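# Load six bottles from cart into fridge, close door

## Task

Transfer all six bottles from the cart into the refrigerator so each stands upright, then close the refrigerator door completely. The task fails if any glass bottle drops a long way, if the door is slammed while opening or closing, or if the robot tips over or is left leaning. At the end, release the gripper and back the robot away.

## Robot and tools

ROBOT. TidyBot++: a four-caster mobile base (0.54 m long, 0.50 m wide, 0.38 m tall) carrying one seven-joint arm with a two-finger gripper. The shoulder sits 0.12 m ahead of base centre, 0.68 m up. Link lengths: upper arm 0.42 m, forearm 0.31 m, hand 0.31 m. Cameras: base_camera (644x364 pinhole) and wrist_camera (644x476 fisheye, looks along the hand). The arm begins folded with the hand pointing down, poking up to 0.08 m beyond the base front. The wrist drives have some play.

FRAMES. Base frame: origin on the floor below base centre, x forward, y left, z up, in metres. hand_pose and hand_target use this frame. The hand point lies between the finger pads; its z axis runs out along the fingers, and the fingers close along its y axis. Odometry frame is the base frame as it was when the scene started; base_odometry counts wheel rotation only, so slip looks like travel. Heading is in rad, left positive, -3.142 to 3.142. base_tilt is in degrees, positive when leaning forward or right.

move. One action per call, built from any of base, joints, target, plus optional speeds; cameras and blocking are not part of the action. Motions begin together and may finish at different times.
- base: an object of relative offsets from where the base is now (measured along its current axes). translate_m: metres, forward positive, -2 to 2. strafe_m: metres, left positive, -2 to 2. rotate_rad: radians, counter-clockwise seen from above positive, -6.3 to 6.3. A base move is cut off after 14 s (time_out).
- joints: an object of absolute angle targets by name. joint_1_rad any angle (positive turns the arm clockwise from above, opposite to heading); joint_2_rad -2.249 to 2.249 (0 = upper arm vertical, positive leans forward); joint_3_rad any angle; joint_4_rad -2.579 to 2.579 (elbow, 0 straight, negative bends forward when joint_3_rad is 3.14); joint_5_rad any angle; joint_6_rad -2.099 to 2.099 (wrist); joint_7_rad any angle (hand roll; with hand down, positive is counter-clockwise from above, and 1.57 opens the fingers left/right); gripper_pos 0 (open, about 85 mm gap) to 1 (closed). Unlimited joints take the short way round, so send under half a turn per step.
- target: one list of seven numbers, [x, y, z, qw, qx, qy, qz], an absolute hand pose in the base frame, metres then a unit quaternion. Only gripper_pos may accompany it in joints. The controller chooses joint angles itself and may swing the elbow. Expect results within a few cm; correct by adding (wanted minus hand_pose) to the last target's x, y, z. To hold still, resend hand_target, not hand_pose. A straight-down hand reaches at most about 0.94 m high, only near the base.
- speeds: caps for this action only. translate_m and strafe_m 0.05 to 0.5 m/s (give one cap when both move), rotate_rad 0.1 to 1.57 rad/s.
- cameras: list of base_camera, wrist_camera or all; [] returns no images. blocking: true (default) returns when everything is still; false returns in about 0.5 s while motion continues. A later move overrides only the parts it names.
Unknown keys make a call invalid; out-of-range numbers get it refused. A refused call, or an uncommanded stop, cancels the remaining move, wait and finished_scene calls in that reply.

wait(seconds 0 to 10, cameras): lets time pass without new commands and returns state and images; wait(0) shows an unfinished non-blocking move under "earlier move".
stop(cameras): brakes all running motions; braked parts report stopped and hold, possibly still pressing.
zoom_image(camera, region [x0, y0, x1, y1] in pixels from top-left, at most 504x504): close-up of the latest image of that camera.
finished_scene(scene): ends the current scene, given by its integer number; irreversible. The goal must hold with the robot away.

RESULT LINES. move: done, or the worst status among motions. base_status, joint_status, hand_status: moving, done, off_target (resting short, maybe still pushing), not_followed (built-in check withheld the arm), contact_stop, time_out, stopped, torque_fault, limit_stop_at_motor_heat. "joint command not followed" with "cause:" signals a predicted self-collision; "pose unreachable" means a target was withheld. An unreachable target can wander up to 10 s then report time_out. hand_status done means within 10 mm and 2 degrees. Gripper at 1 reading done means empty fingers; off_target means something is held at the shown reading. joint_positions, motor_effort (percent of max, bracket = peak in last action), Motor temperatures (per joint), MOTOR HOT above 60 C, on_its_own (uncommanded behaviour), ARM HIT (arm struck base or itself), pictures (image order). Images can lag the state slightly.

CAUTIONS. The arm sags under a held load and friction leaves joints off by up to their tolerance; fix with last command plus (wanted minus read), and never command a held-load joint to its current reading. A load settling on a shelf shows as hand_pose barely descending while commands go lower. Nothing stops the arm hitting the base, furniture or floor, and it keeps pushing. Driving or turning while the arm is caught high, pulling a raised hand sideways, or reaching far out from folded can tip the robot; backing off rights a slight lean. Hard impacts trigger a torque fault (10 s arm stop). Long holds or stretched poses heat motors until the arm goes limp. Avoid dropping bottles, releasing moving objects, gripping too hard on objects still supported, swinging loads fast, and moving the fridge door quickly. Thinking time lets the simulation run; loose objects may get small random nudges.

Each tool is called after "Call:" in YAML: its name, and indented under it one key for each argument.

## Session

Call:
move:

Scene clock: 0.00 s.
Motor temperatures (°C): [34 36 38 34 43 40 47]
base_odometry: x=+0.000 y=+0.000 heading=+0.000
base_tilt: forward=-0.2 right=+0.2
base_status: not commanded
joint_positions: joint_1_rad=+0.022 joint_2_rad=-0.315 joint_3_rad=+3.148 joint_4_rad=-2.523 joint_5_rad=+0.013 joint_6_rad=-0.854 joint_7_rad=+1.577 gripper_pos=+0.000
joint_status: not commanded
motor_effort: joint_1_rad=-2 joint_2_rad=-1 joint_3_rad=+0 joint_4_rad=+12 joint_5_rad=-1 joint_6_rad=+0 joint_7_rad=-1
hand_pose: x=+0.2660 y=-0.0056 z=+0.5845 quat_wxyz=(+0.005, +0.999, -0.007, +0.040) (m; base frame)
hand_target: x=+0.2647 y=-0.0056 z=+0.5838 quat_wxyz=(+0.005, +0.999, -0.007, +0.038) (m; base frame)
hand_status: not commanded
pictures: base_camera, wrist_camera

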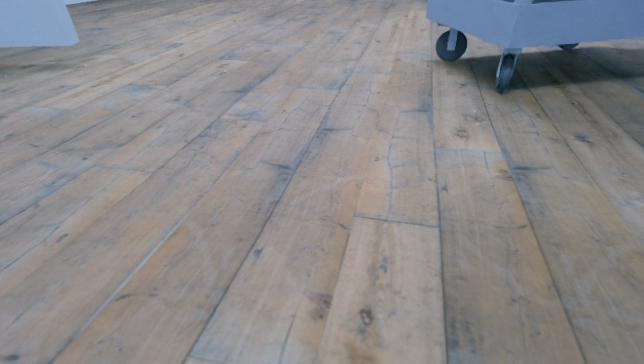

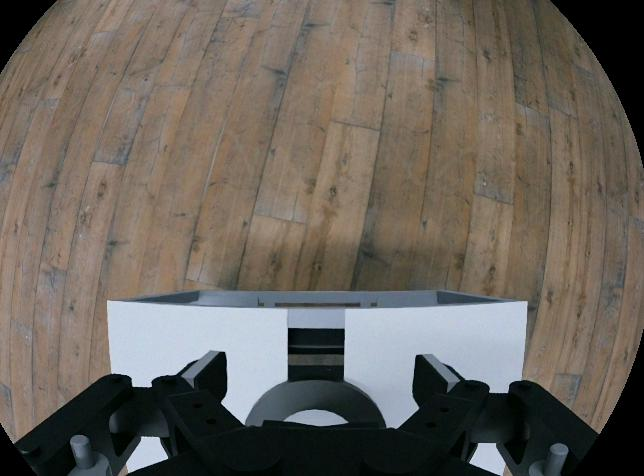

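Call:
move:
  target: [0.5, 0, 1.1, 0, 0.819, 0, 0.574]
  base: {"rotate_rad":0.0}

Call:
move:
  base: {"rotate_rad":-0.6}

Call:
move:
  base: {"rotate_rad":1.2}

Scene clock: 5.03 s.
Motor temperatures (°C): [34 36 38 34 43 40 47]
move: off_target
base_odometry: x=+0.000 y=+0.000 heading=+0.000
base_tilt: forward=-0.1 right=+0.2
base_status: done
joint_positions: joint_1_rad=+0.020 joint_2_rad=-0.447 joint_3_rad=+3.148 joint_4_rad=-1.558 joint_5_rad=+0.013 joint_6_rad=-0.854 joint_7_rad=+1.577 gripper_pos=+0.000
joint_status: not commanded
motor_effort: joint_1_rad=-2(2) joint_2_rad=-3(6) joint_3_rad=+0(1) joint_4_rad=+17(18) joint_5_rad=-1(1) joint_6_rad=+8(9) joint_7_rad=-1(2)
hand_pose: x=+0.5061 y=-0.0126 z=+1.0814 quat_wxyz=(+0.014, +0.832, -0.008, +0.555) (m; base frame)
hand_target: x=+0.5000 y=+0.0000 z=+1.1000 quat_wxyz=(+0.000, +0.819, +0.000, +0.574) (m; base frame)
hand_status: off_target (0.023 m and 3.2 deg from the pose sent, 0.566 m and 65.5 deg at the start)
pictures: base_camera, wrist_camera

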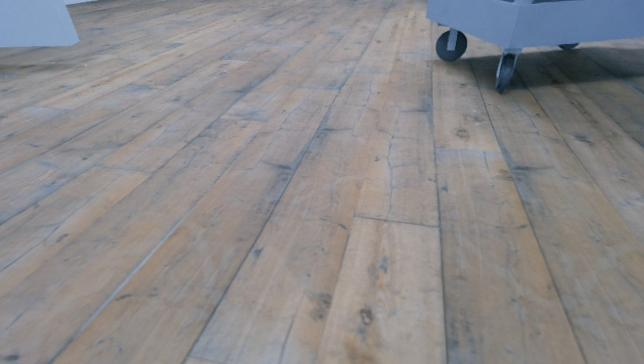

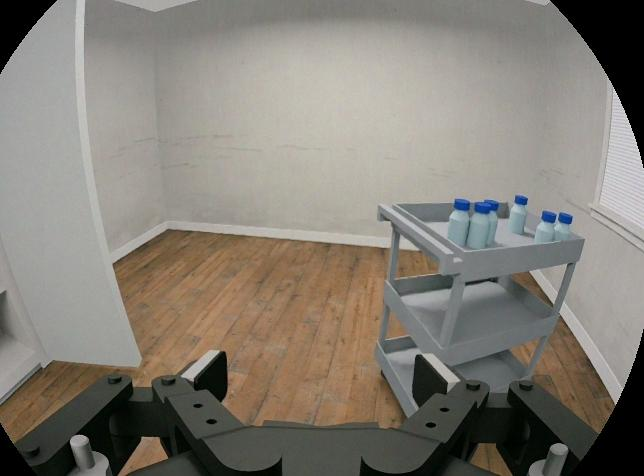

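Scene clock: 6.57 s.
Motor temperatures (°C): [34 36 38 34 43 40 47]
move: done
base_odometry: x=+0.000 y=+0.000 heading=-0.599
base_tilt: forward=-0.2 right=+0.2
base_status: done
joint_positions: joint_1_rad=+0.016 joint_2_rad=-0.447 joint_3_rad=+3.148 joint_4_rad=-1.558 joint_5_rad=+0.013 joint_6_rad=-0.854 joint_7_rad=+1.577 gripper_pos=+0.000
joint_status: not commanded
motor_effort: joint_1_rad=-1(3) joint_2_rad=-3(4) joint_3_rad=+0(2) joint_4_rad=+17(18) joint_5_rad=-1(2) joint_6_rad=+8(9) joint_7_rad=-1(2)
hand_pose: x=+0.5061 y=-0.0110 z=+1.0815 quat_wxyz=(+0.013, +0.832, -0.006, +0.555) (m; base frame)
hand_target: x=+0.5000 y=+0.0000 z=+1.1000 quat_wxyz=(+0.000, +0.819, +0.000, +0.574) (m; base frame)
hand_status: not commanded
pictures: base_camera, wrist_camera

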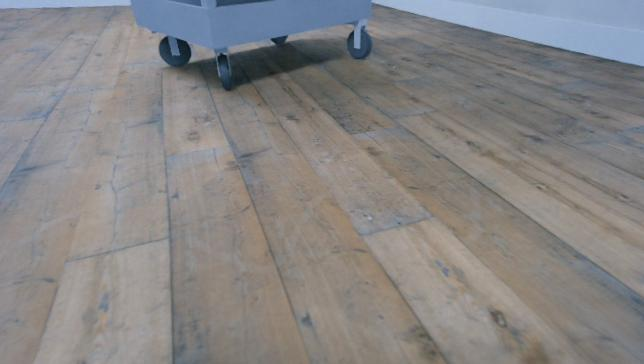

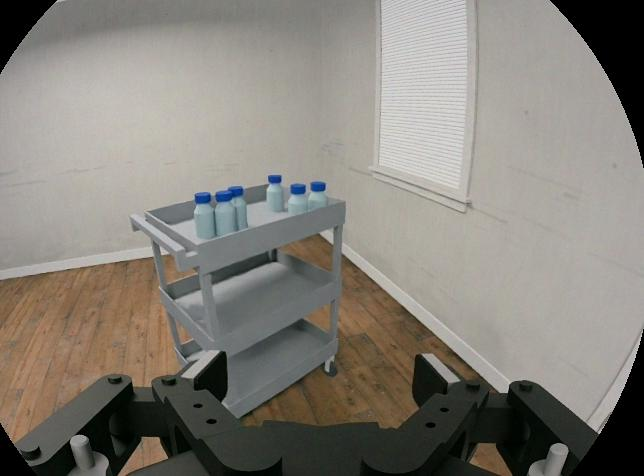

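Scene clock: 8.67 s.
Motor temperatures (°C): [34 36 38 34 43 40 47]
move: done
base_odometry: x=+0.000 y=+0.000 heading=+0.600
base_tilt: forward=-0.2 right=+0.2
base_status: done
joint_positions: joint_1_rad=+0.011 joint_2_rad=-0.447 joint_3_rad=+3.148 joint_4_rad=-1.558 joint_5_rad=+0.013 joint_6_rad=-0.854 joint_7_rad=+1.577 gripper_pos=+0.000
joint_status: not commanded
motor_effort: joint_1_rad=-2(3) joint_2_rad=-3(4) joint_3_rad=+0(2) joint_4_rad=+17(18) joint_5_rad=-1(2) joint_6_rad=+8(9) joint_7_rad=-1(2)
hand_pose: x=+0.5061 y=-0.0091 z=+1.0815 quat_wxyz=(+0.012, +0.832, -0.004, +0.555) (m; base frame)
hand_target: x=+0.5000 y=+0.0000 z=+1.1000 quat_wxyz=(+0.000, +0.819, +0.000, +0.574) (m; base frame)
hand_status: not commanded
pictures: base_camera, wrist_camera

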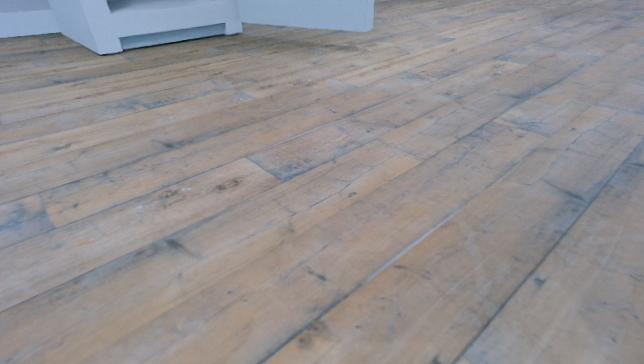

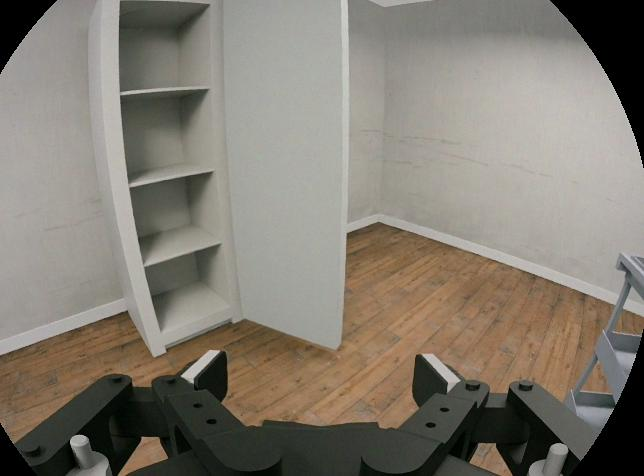

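Call:
zoom_image:
  camera: "wrist_camera"
  region: [80, 0, 380, 370]

Call:
move:
  base: {"rotate_rad":0.5}

Scaled by 1.362.

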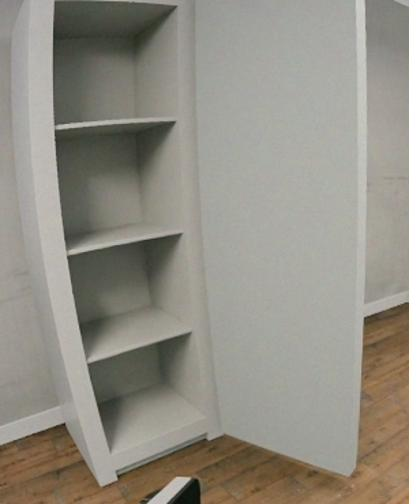

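Scene clock: 21.20 s.
Motor temperatures (°C): [34 36 37 34 43 40 47]
move: done
base_odometry: x=+0.000 y=+0.000 heading=+1.099
base_tilt: forward=-0.1 right=+0.2
base_status: done
joint_positions: joint_1_rad=+0.010 joint_2_rad=-0.447 joint_3_rad=+3.148 joint_4_rad=-1.558 joint_5_rad=+0.013 joint_6_rad=-0.854 joint_7_rad=+1.577 gripper_pos=+0.000
joint_status: not commanded
motor_effort: joint_1_rad=-2(3) joint_2_rad=-3(3) joint_3_rad=+1(2) joint_4_rad=+17(18) joint_5_rad=-1(2) joint_6_rad=+8(9) joint_7_rad=-1(2)
hand_pose: x=+0.5061 y=-0.0086 z=+1.0815 quat_wxyz=(+0.011, +0.832, -0.004, +0.555) (m; base frame)
hand_target: x=+0.5000 y=+0.0000 z=+1.1000 quat_wxyz=(+0.000, +0.819, +0.000, +0.574) (m; base frame)
hand_status: not commanded
pictures: base_camera, wrist_camera

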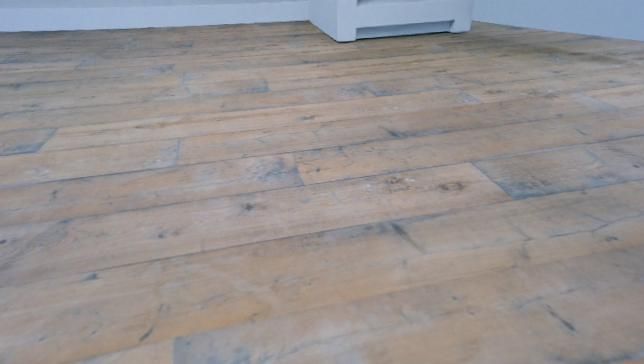

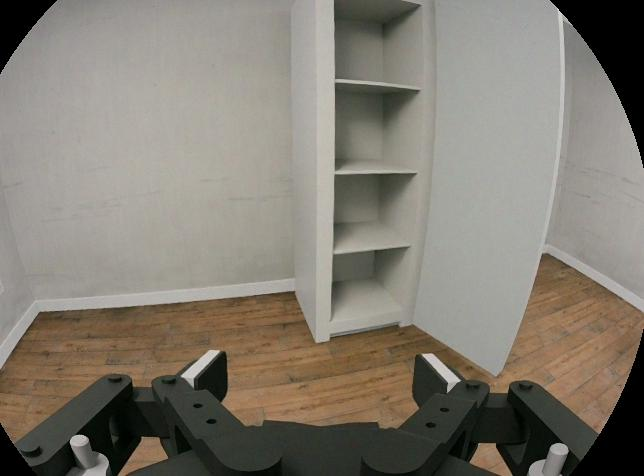

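Call:
move:
  base: {"translate_m":-0.61,"strafe_m":-0.55,"rotate_rad":-0.92}

Scene clock: 49.97 s.
Motor temperatures (°C): [34 36 37 35 43 40 47]
move: done
base_odometry: x=+0.213 y=-0.794 heading=+0.179
base_tilt: forward=-0.2 right=+0.2
base_status: done
joint_positions: joint_1_rad=+0.008 joint_2_rad=-0.451 joint_3_rad=+3.147 joint_4_rad=-1.558 joint_5_rad=+0.013 joint_6_rad=-0.854 joint_7_rad=+1.577 gripper_pos=+0.000
joint_status: not commanded
motor_effort: joint_1_rad=-1(3) joint_2_rad=-3(7) joint_3_rad=+0(4) joint_4_rad=+17(18) joint_5_rad=-1(2) joint_6_rad=+9(9) joint_7_rad=-1(2)
hand_pose: x=+0.5046 y=-0.0076 z=+1.0831 quat_wxyz=(+0.011, +0.831, -0.003, +0.557) (m; base frame)
hand_target: x=+0.5000 y=+0.0000 z=+1.1000 quat_wxyz=(+0.000, +0.819, +0.000, +0.574) (m; base frame)
hand_status: not commanded
pictures: base_camera, wrist_camera

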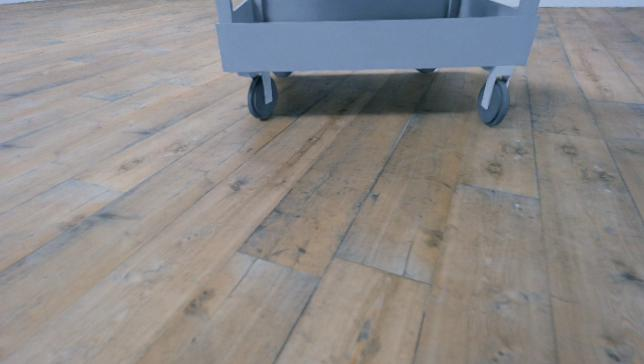

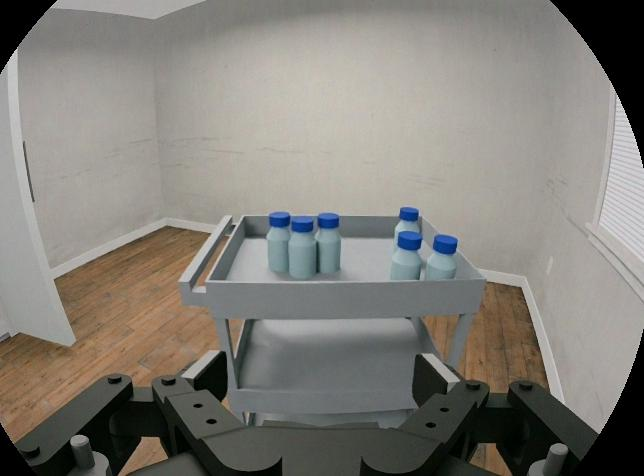

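Call:
move:
  base: {"translate_m":0.15,"strafe_m":-0.62,"rotate_rad":0.44}
  target: [0.6, 0, 0.95, 0, 0.819, 0, 0.574]

Scene clock: 89.73 s.
Motor temperatures (°C): [34 36 37 35 43 40 47]
move: time_out
base_odometry: x=+0.382 y=-1.175 heading=+0.660
base_tilt: forward=-0.1 right=+0.2
base_status: translate_m time_out (by the wheels' count: +0.099 of +0.150); strafe_m time_out (by the wheels' count: -0.406 of -0.620); rotate_rad time_out (by the wheels' count: +0.481 of +0.440)
joint_positions: joint_1_rad=+0.001 joint_2_rad=-0.316 joint_3_rad=+3.157 joint_4_rad=-1.933 joint_5_rad=+0.013 joint_6_rad=-0.310 joint_7_rad=+1.577 gripper_pos=+0.000
joint_status: not commanded
motor_effort: joint_1_rad=-1(7) joint_2_rad=-9(21) joint_3_rad=+0(12) joint_4_rad=+19(22) joint_5_rad=-2(3) joint_6_rad=+9(13) joint_7_rad=-2(2)
hand_pose: x=+0.5939 y=-0.0085 z=+0.9584 quat_wxyz=(+0.009, +0.821, -0.001, +0.570) (m; base frame)
hand_target: x=+0.6000 y=+0.0000 z=+0.9500 quat_wxyz=(+0.000, +0.819, +0.000, +0.574) (m; base frame)
hand_status: off_target (0.013 m and 1.2 deg from the pose sent, 0.164 m and 2.7 deg at the start)
pictures: base_camera, wrist_camera

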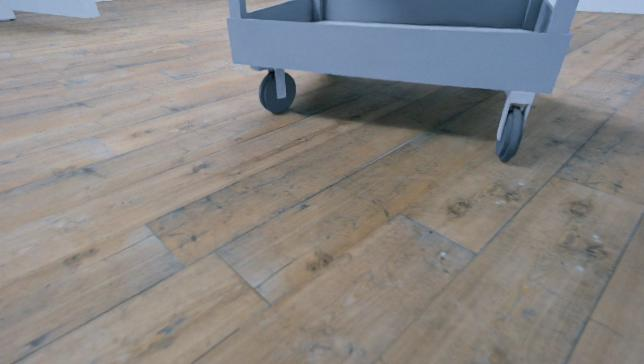

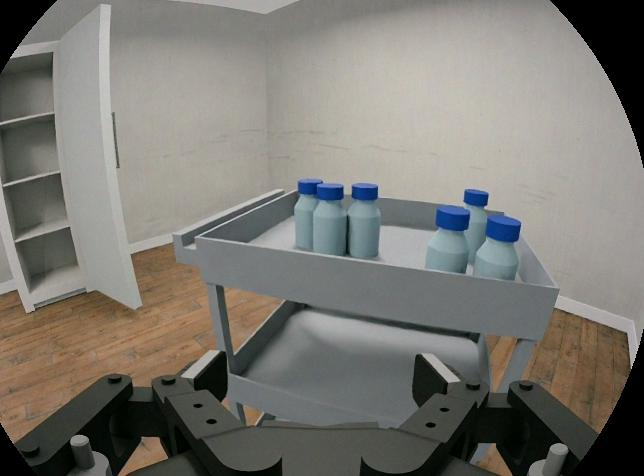

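Call:
move:
  base: {"translate_m":0.2,"strafe_m":-0.15}
  speeds: {"translate_m":0.15}
  joints: {"gripper_pos":0.22}

Scene clock: 109.57 s.
Motor temperatures (°C): [34 36 37 35 43 40 47]
move: done
base_odometry: x=+0.633 y=-1.171 heading=+0.659
base_tilt: forward=-0.1 right=+0.2
base_status: done
joint_positions: joint_1_rad=+0.001 joint_2_rad=-0.315 joint_3_rad=+3.157 joint_4_rad=-1.933 joint_5_rad=+0.013 joint_6_rad=-0.310 joint_7_rad=+1.577 gripper_pos=+0.220
joint_status: all done
motor_effort: joint_1_rad=-2(2) joint_2_rad=-8(10) joint_3_rad=+0(1) joint_4_rad=+19(19) joint_5_rad=-1(2) joint_6_rad=+8(9) joint_7_rad=-1(2)
hand_pose: x=+0.5944 y=-0.0085 z=+0.9578 quat_wxyz=(+0.009, +0.822, -0.001, +0.570) (m; base frame)
hand_target: x=+0.6000 y=+0.0000 z=+0.9500 quat_wxyz=(+0.000, +0.819, +0.000, +0.574) (m; base frame)
hand_status: not commanded
pictures: base_camera, wrist_camera

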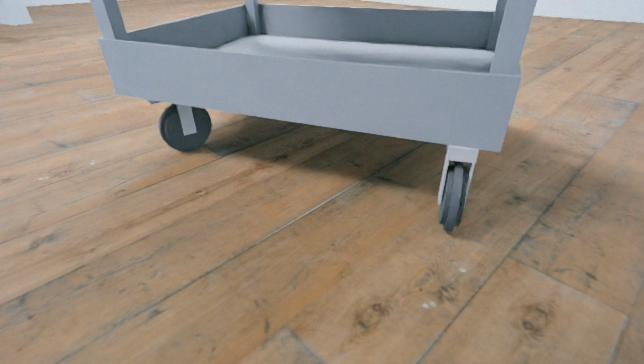

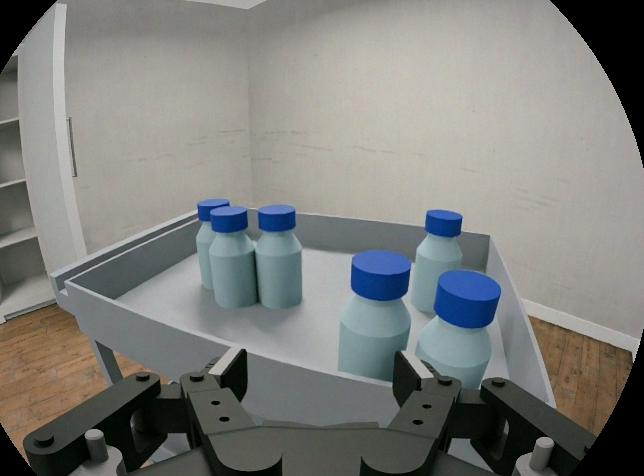

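Call:
move:
  base: {"strafe_m":-0.125}
  speeds: {"strafe_m":0.1}
  target: [0.6, 0.005, 0.9, 0, 0.819, 0, 0.574]

Scene clock: 121.60 s.
Motor temperatures (°C): [34 36 37 35 43 40 47]
move: time_out
base_odometry: x=+0.660 y=-1.206 heading=+0.660
base_tilt: forward=-0.2 right=+0.2
base_status: strafe_m time_out (by the wheels' count: -0.044 of -0.125)
joint_positions: joint_1_rad=+0.014 joint_2_rad=-0.295 joint_3_rad=+3.123 joint_4_rad=-2.078 joint_5_rad=+0.013 joint_6_rad=-0.143 joint_7_rad=+1.577 gripper_pos=+0.220
joint_status: not commanded
motor_effort: joint_1_rad=-1(6) joint_2_rad=-10(13) joint_3_rad=+0(10) joint_4_rad=+19(20) joint_5_rad=-1(2) joint_6_rad=+9(10) joint_7_rad=-1(2)
hand_pose: x=+0.5957 y=+0.0036 z=+0.9098 quat_wxyz=(+0.007, +0.821, +0.010, +0.571) (m; base frame)
hand_target: x=+0.6000 y=+0.0050 z=+0.9000 quat_wxyz=(+0.000, +0.819, +0.000, +0.574) (m; base frame)
hand_status: off_target (0.011 m and 1.5 deg from the pose sent, 0.060 m and 1.2 deg at the start)
pictures: base_camera, wrist_camera

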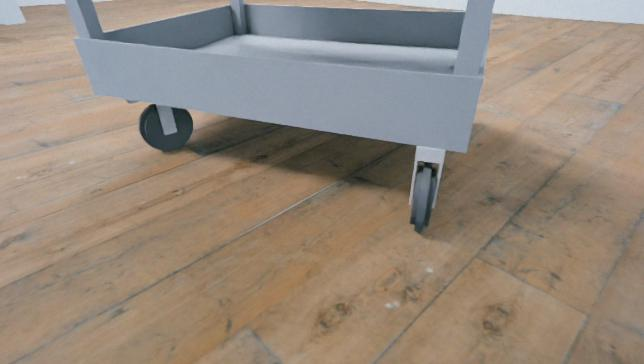

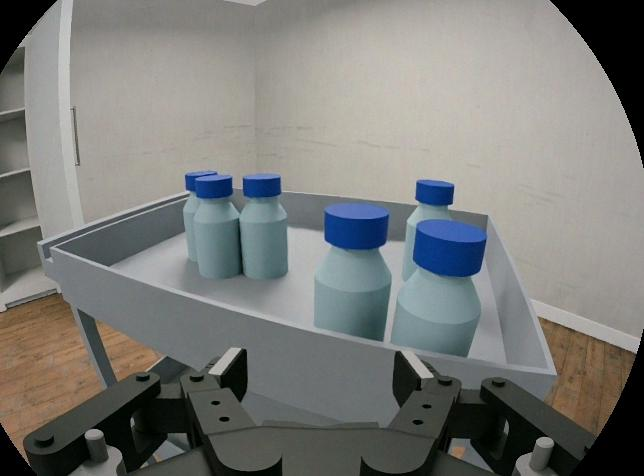

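Call:
move:
  base: {"strafe_m":0.03}
  speeds: {"strafe_m":0.1}
  target: [0.6, -0.115, 0.893, 0, 0.819, 0, 0.574]

Scene clock: 132.97 s.
Motor temperatures (°C): [34 36 37 35 43 40 47]
move: off_target
base_odometry: x=+0.641 y=-1.183 heading=+0.659
base_tilt: forward=-0.2 right=+0.2
base_status: done
joint_positions: joint_1_rad=-0.690 joint_2_rad=-0.387 joint_3_rad=+3.980 joint_4_rad=-2.078 joint_5_rad=+0.047 joint_6_rad=-0.143 joint_7_rad=+1.762 gripper_pos=+0.220
joint_status: not commanded
motor_effort: joint_1_rad=-1(2) joint_2_rad=-2(9) joint_3_rad=-4(5) joint_4_rad=+17(19) joint_5_rad=-1(2) joint_6_rad=+8(9) joint_7_rad=-1(2)
hand_pose: x=+0.6015 y=-0.1114 z=+0.8904 quat_wxyz=(-0.017, +0.825, -0.028, +0.565) (m; base frame)
hand_target: x=+0.5999 y=-0.1150 z=+0.8930 quat_wxyz=(+0.000, +0.819, +0.000, +0.574) (m; base frame)
hand_status: off_target (0.005 m and 4.0 deg from the pose sent, 0.120 m and 1.5 deg at the start)
pictures: base_camera, wrist_camera

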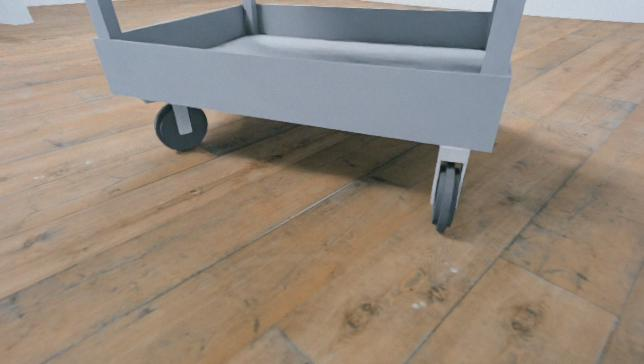

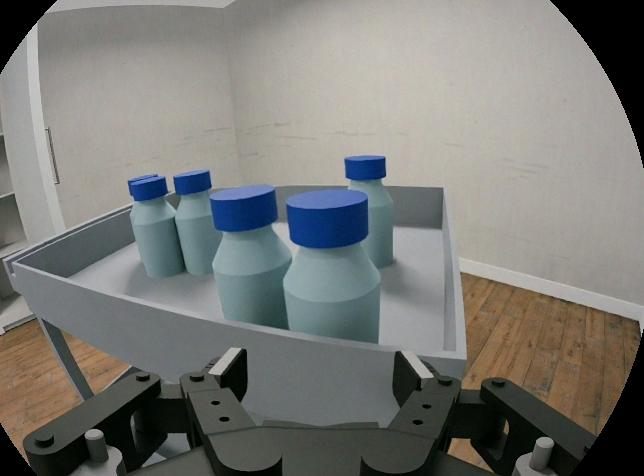

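Call:
move:
  target: [0.6, -0.128, 0.905, 0.015, 0.817, 0.025, 0.576]

Call:
move:
  base: {"translate_m":0.05}
  speeds: {"translate_m":0.1}

Scene clock: 143.37 s.
Motor temperatures (°C): [34 36 37 35 43 40 47]
move: off_target
base_odometry: x=+0.641 y=-1.183 heading=+0.659
base_tilt: forward=-0.1 right=+0.2
base_status: not commanded
joint_positions: joint_1_rad=-0.733 joint_2_rad=-0.419 joint_3_rad=+4.023 joint_4_rad=-2.056 joint_5_rad=+0.073 joint_6_rad=-0.145 joint_7_rad=+1.832 gripper_pos=+0.220
joint_status: not commanded
motor_effort: joint_1_rad=-2(2) joint_2_rad=+0(2) joint_3_rad=-5(6) joint_4_rad=+18(19) joint_5_rad=-1(2) joint_6_rad=+9(9) joint_7_rad=-1(2)
hand_pose: x=+0.6026 y=-0.1219 z=+0.9053 quat_wxyz=(-0.001, +0.816, +0.000, +0.578) (m; base frame)
hand_target: x=+0.6000 y=-0.1280 z=+0.9050 quat_wxyz=(+0.015, +0.817, +0.025, +0.576) (m; base frame)
hand_status: off_target (0.007 m and 3.5 deg from the pose sent, 0.022 m and 7.3 deg at the start)
pictures: base_camera, wrist_camera

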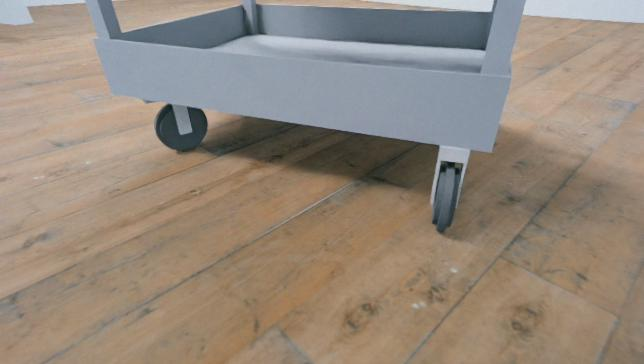

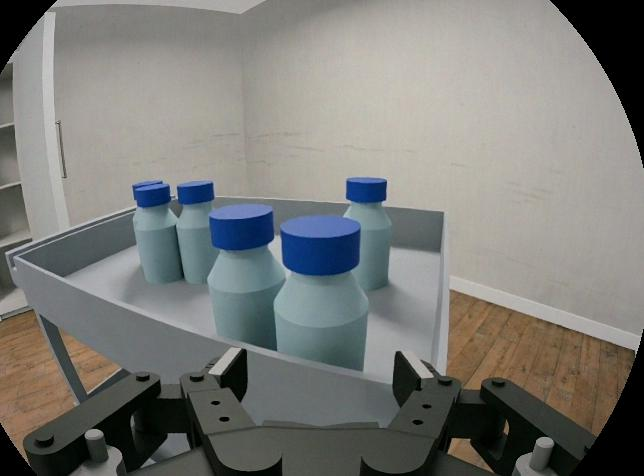

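Scene clock: 144.40 s.
Motor temperatures (°C): [34 36 37 35 43 40 47]
move: done
base_odometry: x=+0.681 y=-1.152 heading=+0.659
base_tilt: forward=-0.2 right=+0.2
base_status: done
joint_positions: joint_1_rad=-0.735 joint_2_rad=-0.426 joint_3_rad=+4.023 joint_4_rad=-2.056 joint_5_rad=+0.073 joint_6_rad=-0.145 joint_7_rad=+1.832 gripper_pos=+0.220
joint_status: not commanded
motor_effort: joint_1_rad=-2(3) joint_2_rad=+0(2) joint_3_rad=-5(5) joint_4_rad=+18(18) joint_5_rad=-1(2) joint_6_rad=+8(9) joint_7_rad=-1(2)
hand_pose: x=+0.6017 y=-0.1223 z=+0.9069 quat_wxyz=(-0.003, +0.815, -0.001, +0.580) (m; base frame)
hand_target: x=+0.6000 y=-0.1280 z=+0.9050 quat_wxyz=(+0.015, +0.817, +0.025, +0.576) (m; base frame)
hand_status: not commanded
pictures: base_camera, wrist_camera

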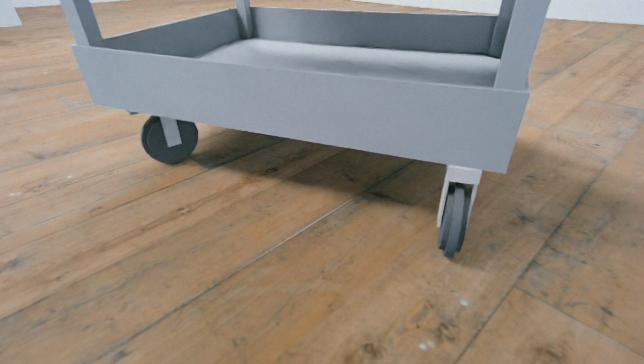

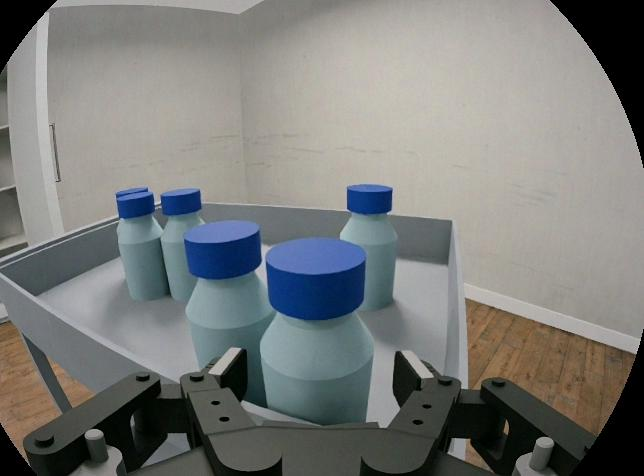

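Call:
move:
  base: {"translate_m":0.052}
  speeds: {"translate_m":0.1}

Scene clock: 150.60 s.
Motor temperatures (°C): [34 36 37 35 43 40 47]
move: done
base_odometry: x=+0.723 y=-1.121 heading=+0.658
base_tilt: forward=-0.2 right=+0.2
base_status: done
joint_positions: joint_1_rad=-0.736 joint_2_rad=-0.429 joint_3_rad=+4.023 joint_4_rad=-2.056 joint_5_rad=+0.073 joint_6_rad=-0.145 joint_7_rad=+1.832 gripper_pos=+0.220
joint_status: not commanded
motor_effort: joint_1_rad=-2(3) joint_2_rad=+0(2) joint_3_rad=-5(6) joint_4_rad=+18(18) joint_5_rad=-2(2) joint_6_rad=+8(9) joint_7_rad=-1(2)
hand_pose: x=+0.6013 y=-0.1224 z=+0.9079 quat_wxyz=(-0.004, +0.814, -0.001, +0.581) (m; base frame)
hand_target: x=+0.6000 y=-0.1280 z=+0.9050 quat_wxyz=(+0.015, +0.817, +0.025, +0.576) (m; base frame)
hand_status: not commanded
pictures: base_camera, wrist_camera

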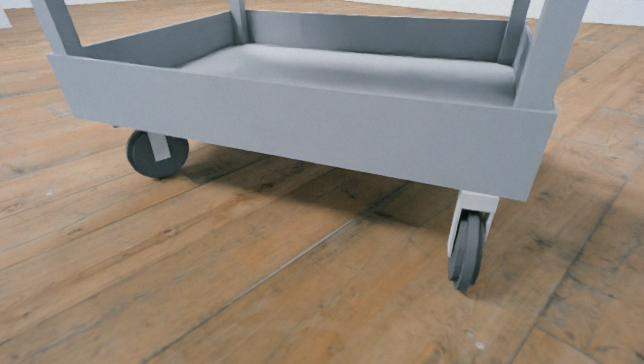

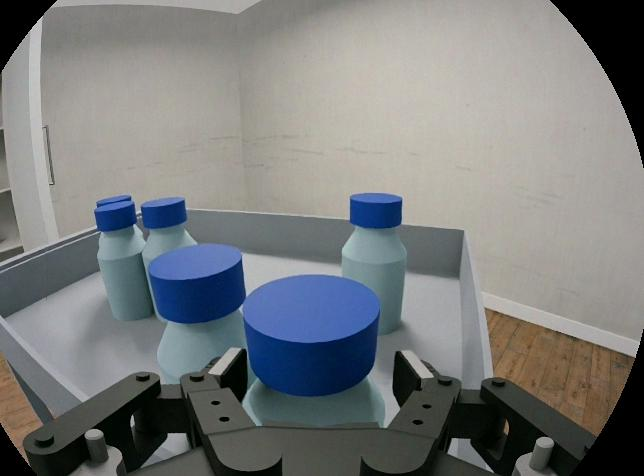

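Call:
move:
  base: {"translate_m":0.025,"strafe_m":0.003}
  speeds: {"translate_m":0.08}

Scene clock: 153.23 s.
Motor temperatures (°C): [34 36 37 35 43 40 47]
move: done
base_odometry: x=+0.741 y=-1.103 heading=+0.658
base_tilt: forward=-0.1 right=+0.2
base_status: done
joint_positions: joint_1_rad=-0.737 joint_2_rad=-0.431 joint_3_rad=+4.024 joint_4_rad=-2.056 joint_5_rad=+0.073 joint_6_rad=-0.145 joint_7_rad=+1.832 gripper_pos=+0.220
joint_status: not commanded
motor_effort: joint_1_rad=-1(4) joint_2_rad=+0(2) joint_3_rad=-5(6) joint_4_rad=+18(18) joint_5_rad=-1(2) joint_6_rad=+8(9) joint_7_rad=-1(2)
hand_pose: x=+0.6010 y=-0.1225 z=+0.9085 quat_wxyz=(-0.005, +0.813, -0.002, +0.582) (m; base frame)
hand_target: x=+0.6000 y=-0.1280 z=+0.9050 quat_wxyz=(+0.015, +0.817, +0.025, +0.576) (m; base frame)
hand_status: not commanded
pictures: base_camera, wrist_camera

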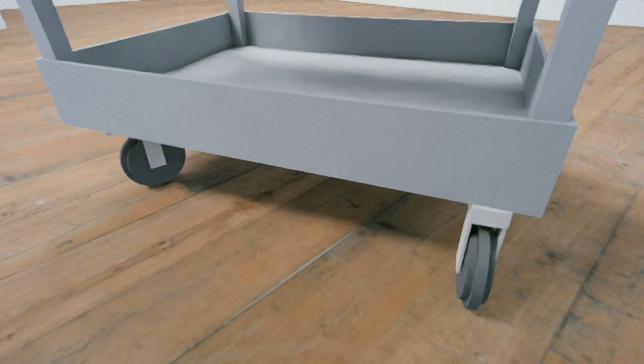

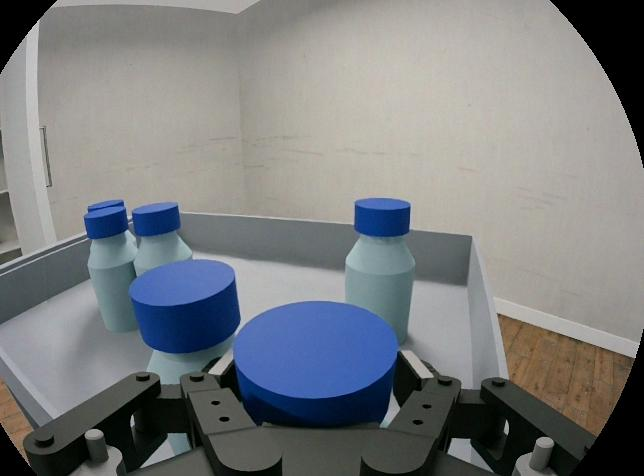

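Call:
move:
  target: [0.6, -0.128, 0.898, 0.015, 0.817, 0.025, 0.576]

Call:
move:
  joints: {"gripper_pos":1}

Scene clock: 156.57 s.
Motor temperatures (°C): [34 36 37 35 43 40 47]
move: off_target
base_odometry: x=+0.741 y=-1.103 heading=+0.658
base_tilt: forward=-0.1 right=+0.2
base_status: not commanded
joint_positions: joint_1_rad=-0.747 joint_2_rad=-0.431 joint_3_rad=+4.040 joint_4_rad=-2.056 joint_5_rad=+0.091 joint_6_rad=-0.145 joint_7_rad=+1.832 gripper_pos=+0.220
joint_status: not commanded
motor_effort: joint_1_rad=-1(2) joint_2_rad=+0(1) joint_3_rad=-5(6) joint_4_rad=+18(18) joint_5_rad=-1(2) joint_6_rad=+8(9) joint_7_rad=-1(2)
hand_pose: x=+0.6014 y=-0.1262 z=+0.9051 quat_wxyz=(+0.000, +0.815, +0.002, +0.579) (m; base frame)
hand_target: x=+0.6000 y=-0.1280 z=+0.8980 quat_wxyz=(+0.015, +0.817, +0.025, +0.576) (m; base frame)
hand_status: off_target (0.007 m and 3.2 deg from the pose sent, 0.012 m and 3.9 deg at the start)
pictures: base_camera, wrist_camera

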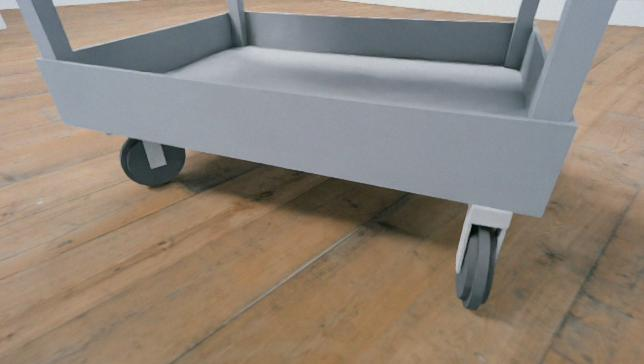

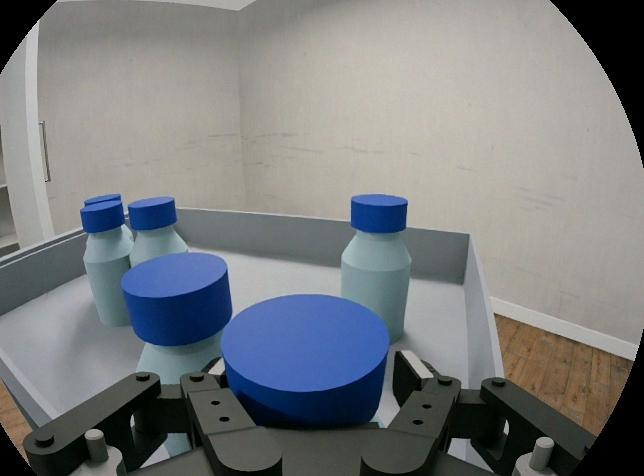

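Scene clock: 157.53 s.
Motor temperatures (°C): [34 36 37 35 43 40 47]
move: off_target
base_odometry: x=+0.741 y=-1.103 heading=+0.658
base_tilt: forward=-0.1 right=+0.2
base_status: not commanded
joint_positions: joint_1_rad=-0.753 joint_2_rad=-0.432 joint_3_rad=+4.040 joint_4_rad=-2.055 joint_5_rad=+0.092 joint_6_rad=-0.144 joint_7_rad=+1.832 gripper_pos=+0.440
joint_status: gripper_pos off_target (ended at +0.440, target +1.000)
motor_effort: joint_1_rad=-2(2) joint_2_rad=+1(2) joint_3_rad=-4(5) joint_4_rad=+16(18) joint_5_rad=-1(2) joint_6_rad=+7(9) joint_7_rad=-1(2)
hand_pose: x=+0.6023 y=-0.1240 z=+0.9061 quat_wxyz=(-0.001, +0.814, +0.004, +0.580) (m; base frame)
hand_target: x=+0.6000 y=-0.1280 z=+0.8980 quat_wxyz=(+0.015, +0.817, +0.025, +0.576) (m; base frame)
hand_status: not commanded
pictures: base_camera, wrist_camera

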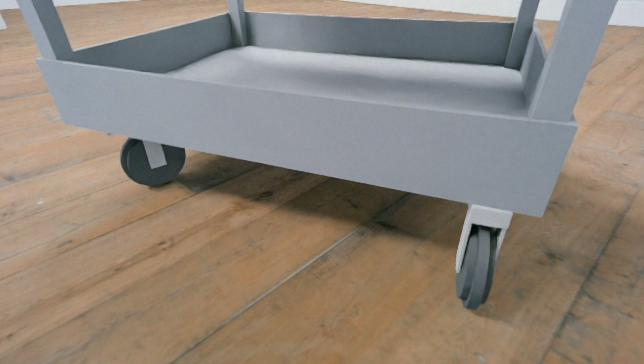

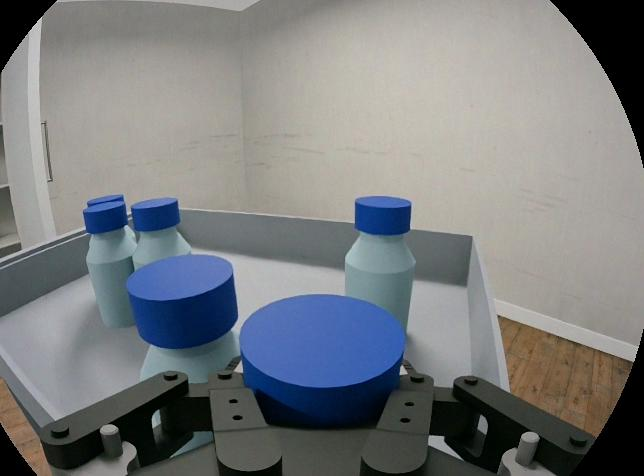

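Call:
move:
  target: [0.6, -0.1, 1.12, 0.0, 0.819, 0.0, 0.574]

Call:
move:
  base: {"translate_m":-0.25,"strafe_m":0.25}
  speeds: {"translate_m":0.3}
  target: [0.58, 0, 1.11, 0.0, 0.819, 0.0, 0.574]

Scene clock: 165.43 s.
Motor temperatures (°C): [34 36 37 35 43 40 47]
move: off_target
base_odometry: x=+0.741 y=-1.103 heading=+0.658
base_tilt: forward=-0.1 right=+0.2
base_status: not commanded
joint_positions: joint_1_rad=-0.141 joint_2_rad=-0.219 joint_3_rad=+3.575 joint_4_rad=-1.371 joint_5_rad=-0.270 joint_6_rad=-0.797 joint_7_rad=+1.926 gripper_pos=+0.441
joint_status: not commanded
motor_effort: joint_1_rad=-1(2) joint_2_rad=-12(12) joint_3_rad=-2(6) joint_4_rad=+21(23) joint_5_rad=-4(5) joint_6_rad=+11(13) joint_7_rad=-1(2)
hand_pose: x=+0.6006 y=-0.1164 z=+1.1084 quat_wxyz=(+0.010, +0.820, -0.021, +0.573) (m; base frame)
hand_target: x=+0.6000 y=-0.1000 z=+1.1200 quat_wxyz=(+0.000, +0.819, +0.000, +0.574) (m; base frame)
hand_status: off_target (0.020 m and 2.7 deg from the pose sent, 0.215 m and 1.0 deg at the start)
pictures: base_camera, wrist_camera

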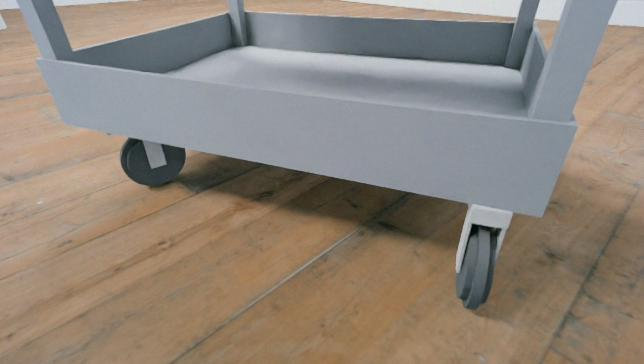

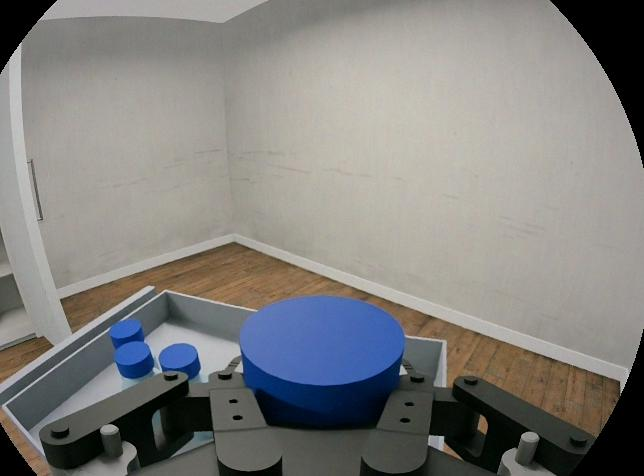

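Scene clock: 167.57 s.
Motor temperatures (°C): [34 36 37 35 43 40 47]
move: off_target
base_odometry: x=+0.390 y=-1.058 heading=+0.658
base_tilt: forward=-0.2 right=+0.2
base_status: done
joint_positions: joint_1_rad=-0.034 joint_2_rad=-0.247 joint_3_rad=+3.168 joint_4_rad=-1.415 joint_5_rad=-0.037 joint_6_rad=-0.797 joint_7_rad=+1.614 gripper_pos=+0.441
joint_status: not commanded
motor_effort: joint_1_rad=-2(3) joint_2_rad=-12(14) joint_3_rad=+0(3) joint_4_rad=+22(22) joint_5_rad=-1(5) joint_6_rad=+12(13) joint_7_rad=-1(2)
hand_pose: x=+0.5931 y=+0.0110 z=+1.0936 quat_wxyz=(-0.011, +0.832, +0.016, +0.555) (m; base frame)
hand_target: x=+0.5800 y=+0.0000 z=+1.1100 quat_wxyz=(+0.000, +0.819, +0.000, +0.574) (m; base frame)
hand_status: off_target (0.024 m and 3.5 deg from the pose sent, 0.118 m and 2.7 deg at the start)
pictures: base_camera, wrist_camera

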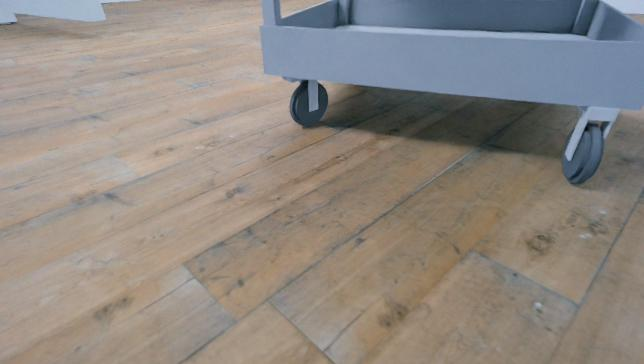

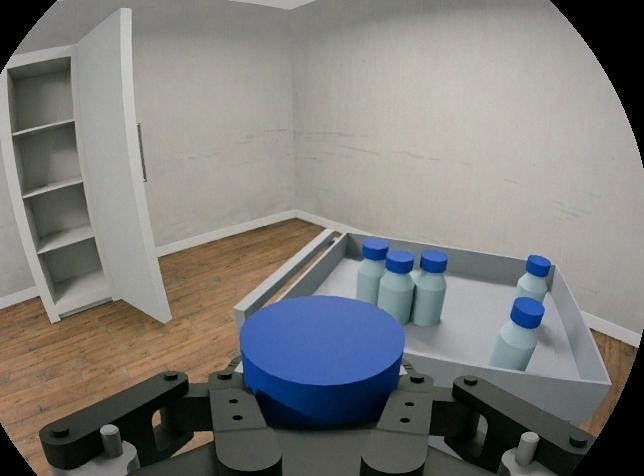

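Call:
move:
  base: {"translate_m":0.7,"strafe_m":0.85,"rotate_rad":0.65}

Scene clock: 179.17 s.
Motor temperatures (°C): [34 36 37 35 43 40 47]
move: done
base_odometry: x=+0.424 y=+0.043 heading=+1.309
base_tilt: forward=-0.1 right=+0.2
base_status: done
joint_positions: joint_1_rad=-0.020 joint_2_rad=-0.256 joint_3_rad=+3.154 joint_4_rad=-1.417 joint_5_rad=-0.021 joint_6_rad=-0.797 joint_7_rad=+1.613 gripper_pos=+0.441
joint_status: not commanded
motor_effort: joint_1_rad=-1(4) joint_2_rad=-12(15) joint_3_rad=+1(3) joint_4_rad=+21(22) joint_5_rad=-1(3) joint_6_rad=+12(13) joint_7_rad=-2(2)
hand_pose: x=+0.5892 y=+0.0086 z=+1.0968 quat_wxyz=(-0.002, +0.830, +0.018, +0.558) (m; base frame)
hand_target: x=+0.5800 y=+0.0000 z=+1.1100 quat_wxyz=(+0.000, +0.819, +0.000, +0.574) (m; base frame)
hand_status: not commanded
pictures: base_camera, wrist_camera

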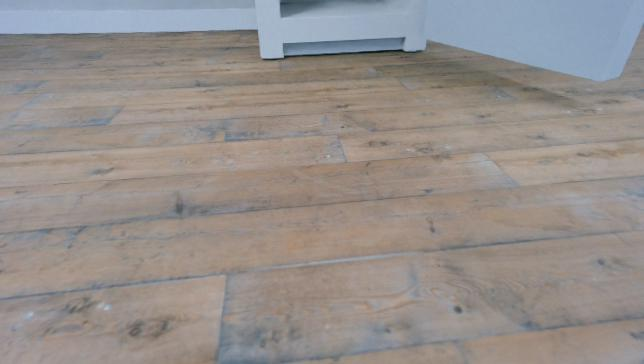

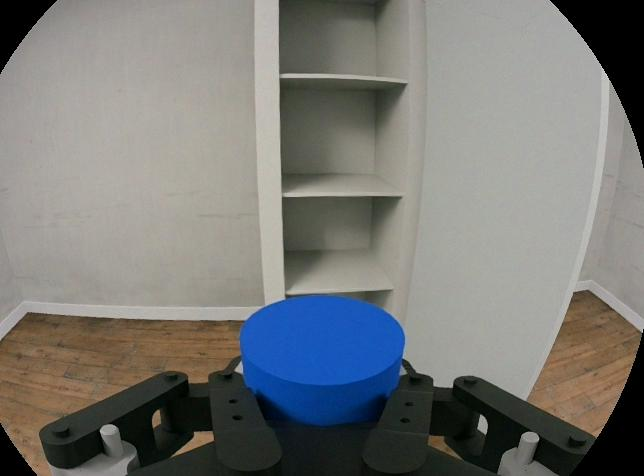

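Call:
move:
  base: {"translate_m":0.4,"strafe_m":-0.1,"rotate_rad":0.085}

Scene clock: 202.83 s.
Motor temperatures (°C): [34 37 37 35 43 40 47]
move: done
base_odometry: x=+0.624 y=+0.403 heading=+1.395
base_tilt: forward=-0.1 right=+0.2
base_status: done
joint_positions: joint_1_rad=-0.020 joint_2_rad=-0.258 joint_3_rad=+3.148 joint_4_rad=-1.418 joint_5_rad=-0.019 joint_6_rad=-0.797 joint_7_rad=+1.612 gripper_pos=+0.441
joint_status: not commanded
motor_effort: joint_1_rad=-1(4) joint_2_rad=-12(17) joint_3_rad=+0(4) joint_4_rad=+21(22) joint_5_rad=-1(2) joint_6_rad=+12(13) joint_7_rad=-1(2)
hand_pose: x=+0.5884 y=+0.0113 z=+1.0969 quat_wxyz=(-0.002, +0.829, +0.021, +0.558) (m; base frame)
hand_target: x=+0.5800 y=+0.0000 z=+1.1100 quat_wxyz=(+0.000, +0.819, +0.000, +0.574) (m; base frame)
hand_status: not commanded
pictures: base_camera, wrist_camera

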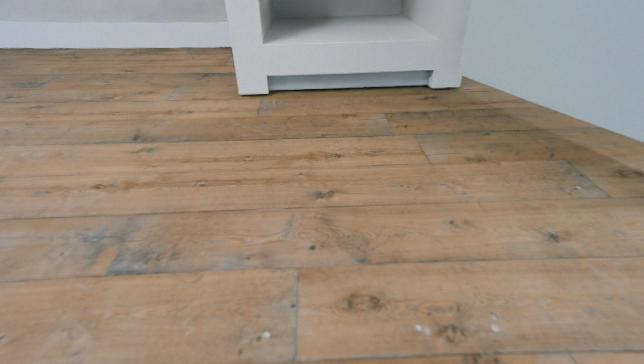

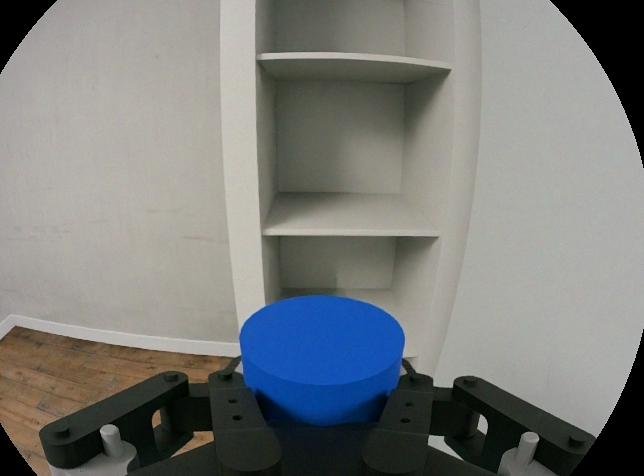

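Call:
move:
  base: {"translate_m":0.3,"strafe_m":-0.045}
  target: [0.81, 0, 1.08, 0, 0.783, 0, 0.623]

Scene clock: 218.93 s.
Motor temperatures (°C): [34 37 37 35 43 40 47]
move: off_target
base_odometry: x=+0.721 y=+0.691 heading=+1.394
base_tilt: forward=-0.1 right=+0.2
base_status: done
joint_positions: joint_1_rad=-0.020 joint_2_rad=+0.209 joint_3_rad=+3.148 joint_4_rad=-1.250 joint_5_rad=-0.019 joint_6_rad=-0.483 joint_7_rad=+1.612 gripper_pos=+0.441
joint_status: not commanded
motor_effort: joint_1_rad=-1(3) joint_2_rad=-29(35) joint_3_rad=+0(2) joint_4_rad=+23(25) joint_5_rad=-1(2) joint_6_rad=+13(13) joint_7_rad=-1(2)
hand_pose: x=+0.8086 y=+0.0139 z=+1.0159 quat_wxyz=(+0.000, +0.825, +0.019, +0.565) (m; base frame)
hand_target: x=+0.8100 y=+0.0000 z=+1.0800 quat_wxyz=(+0.000, +0.783, +0.000, +0.623) (m; base frame)
hand_status: off_target (0.066 m and 8.5 deg from the pose sent, 0.223 m and 9.4 deg at the start)
pictures: base_camera, wrist_camera

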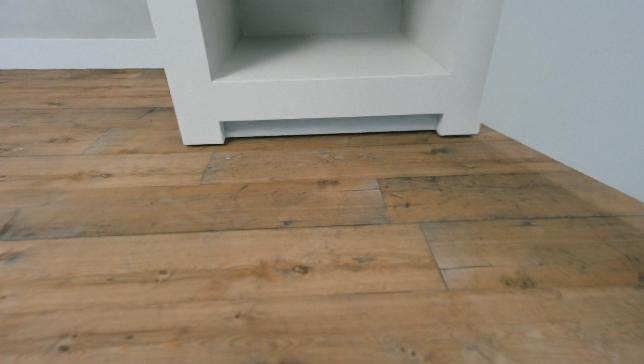

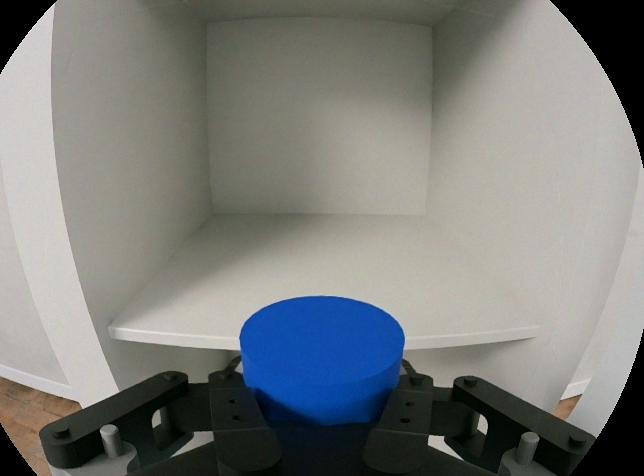

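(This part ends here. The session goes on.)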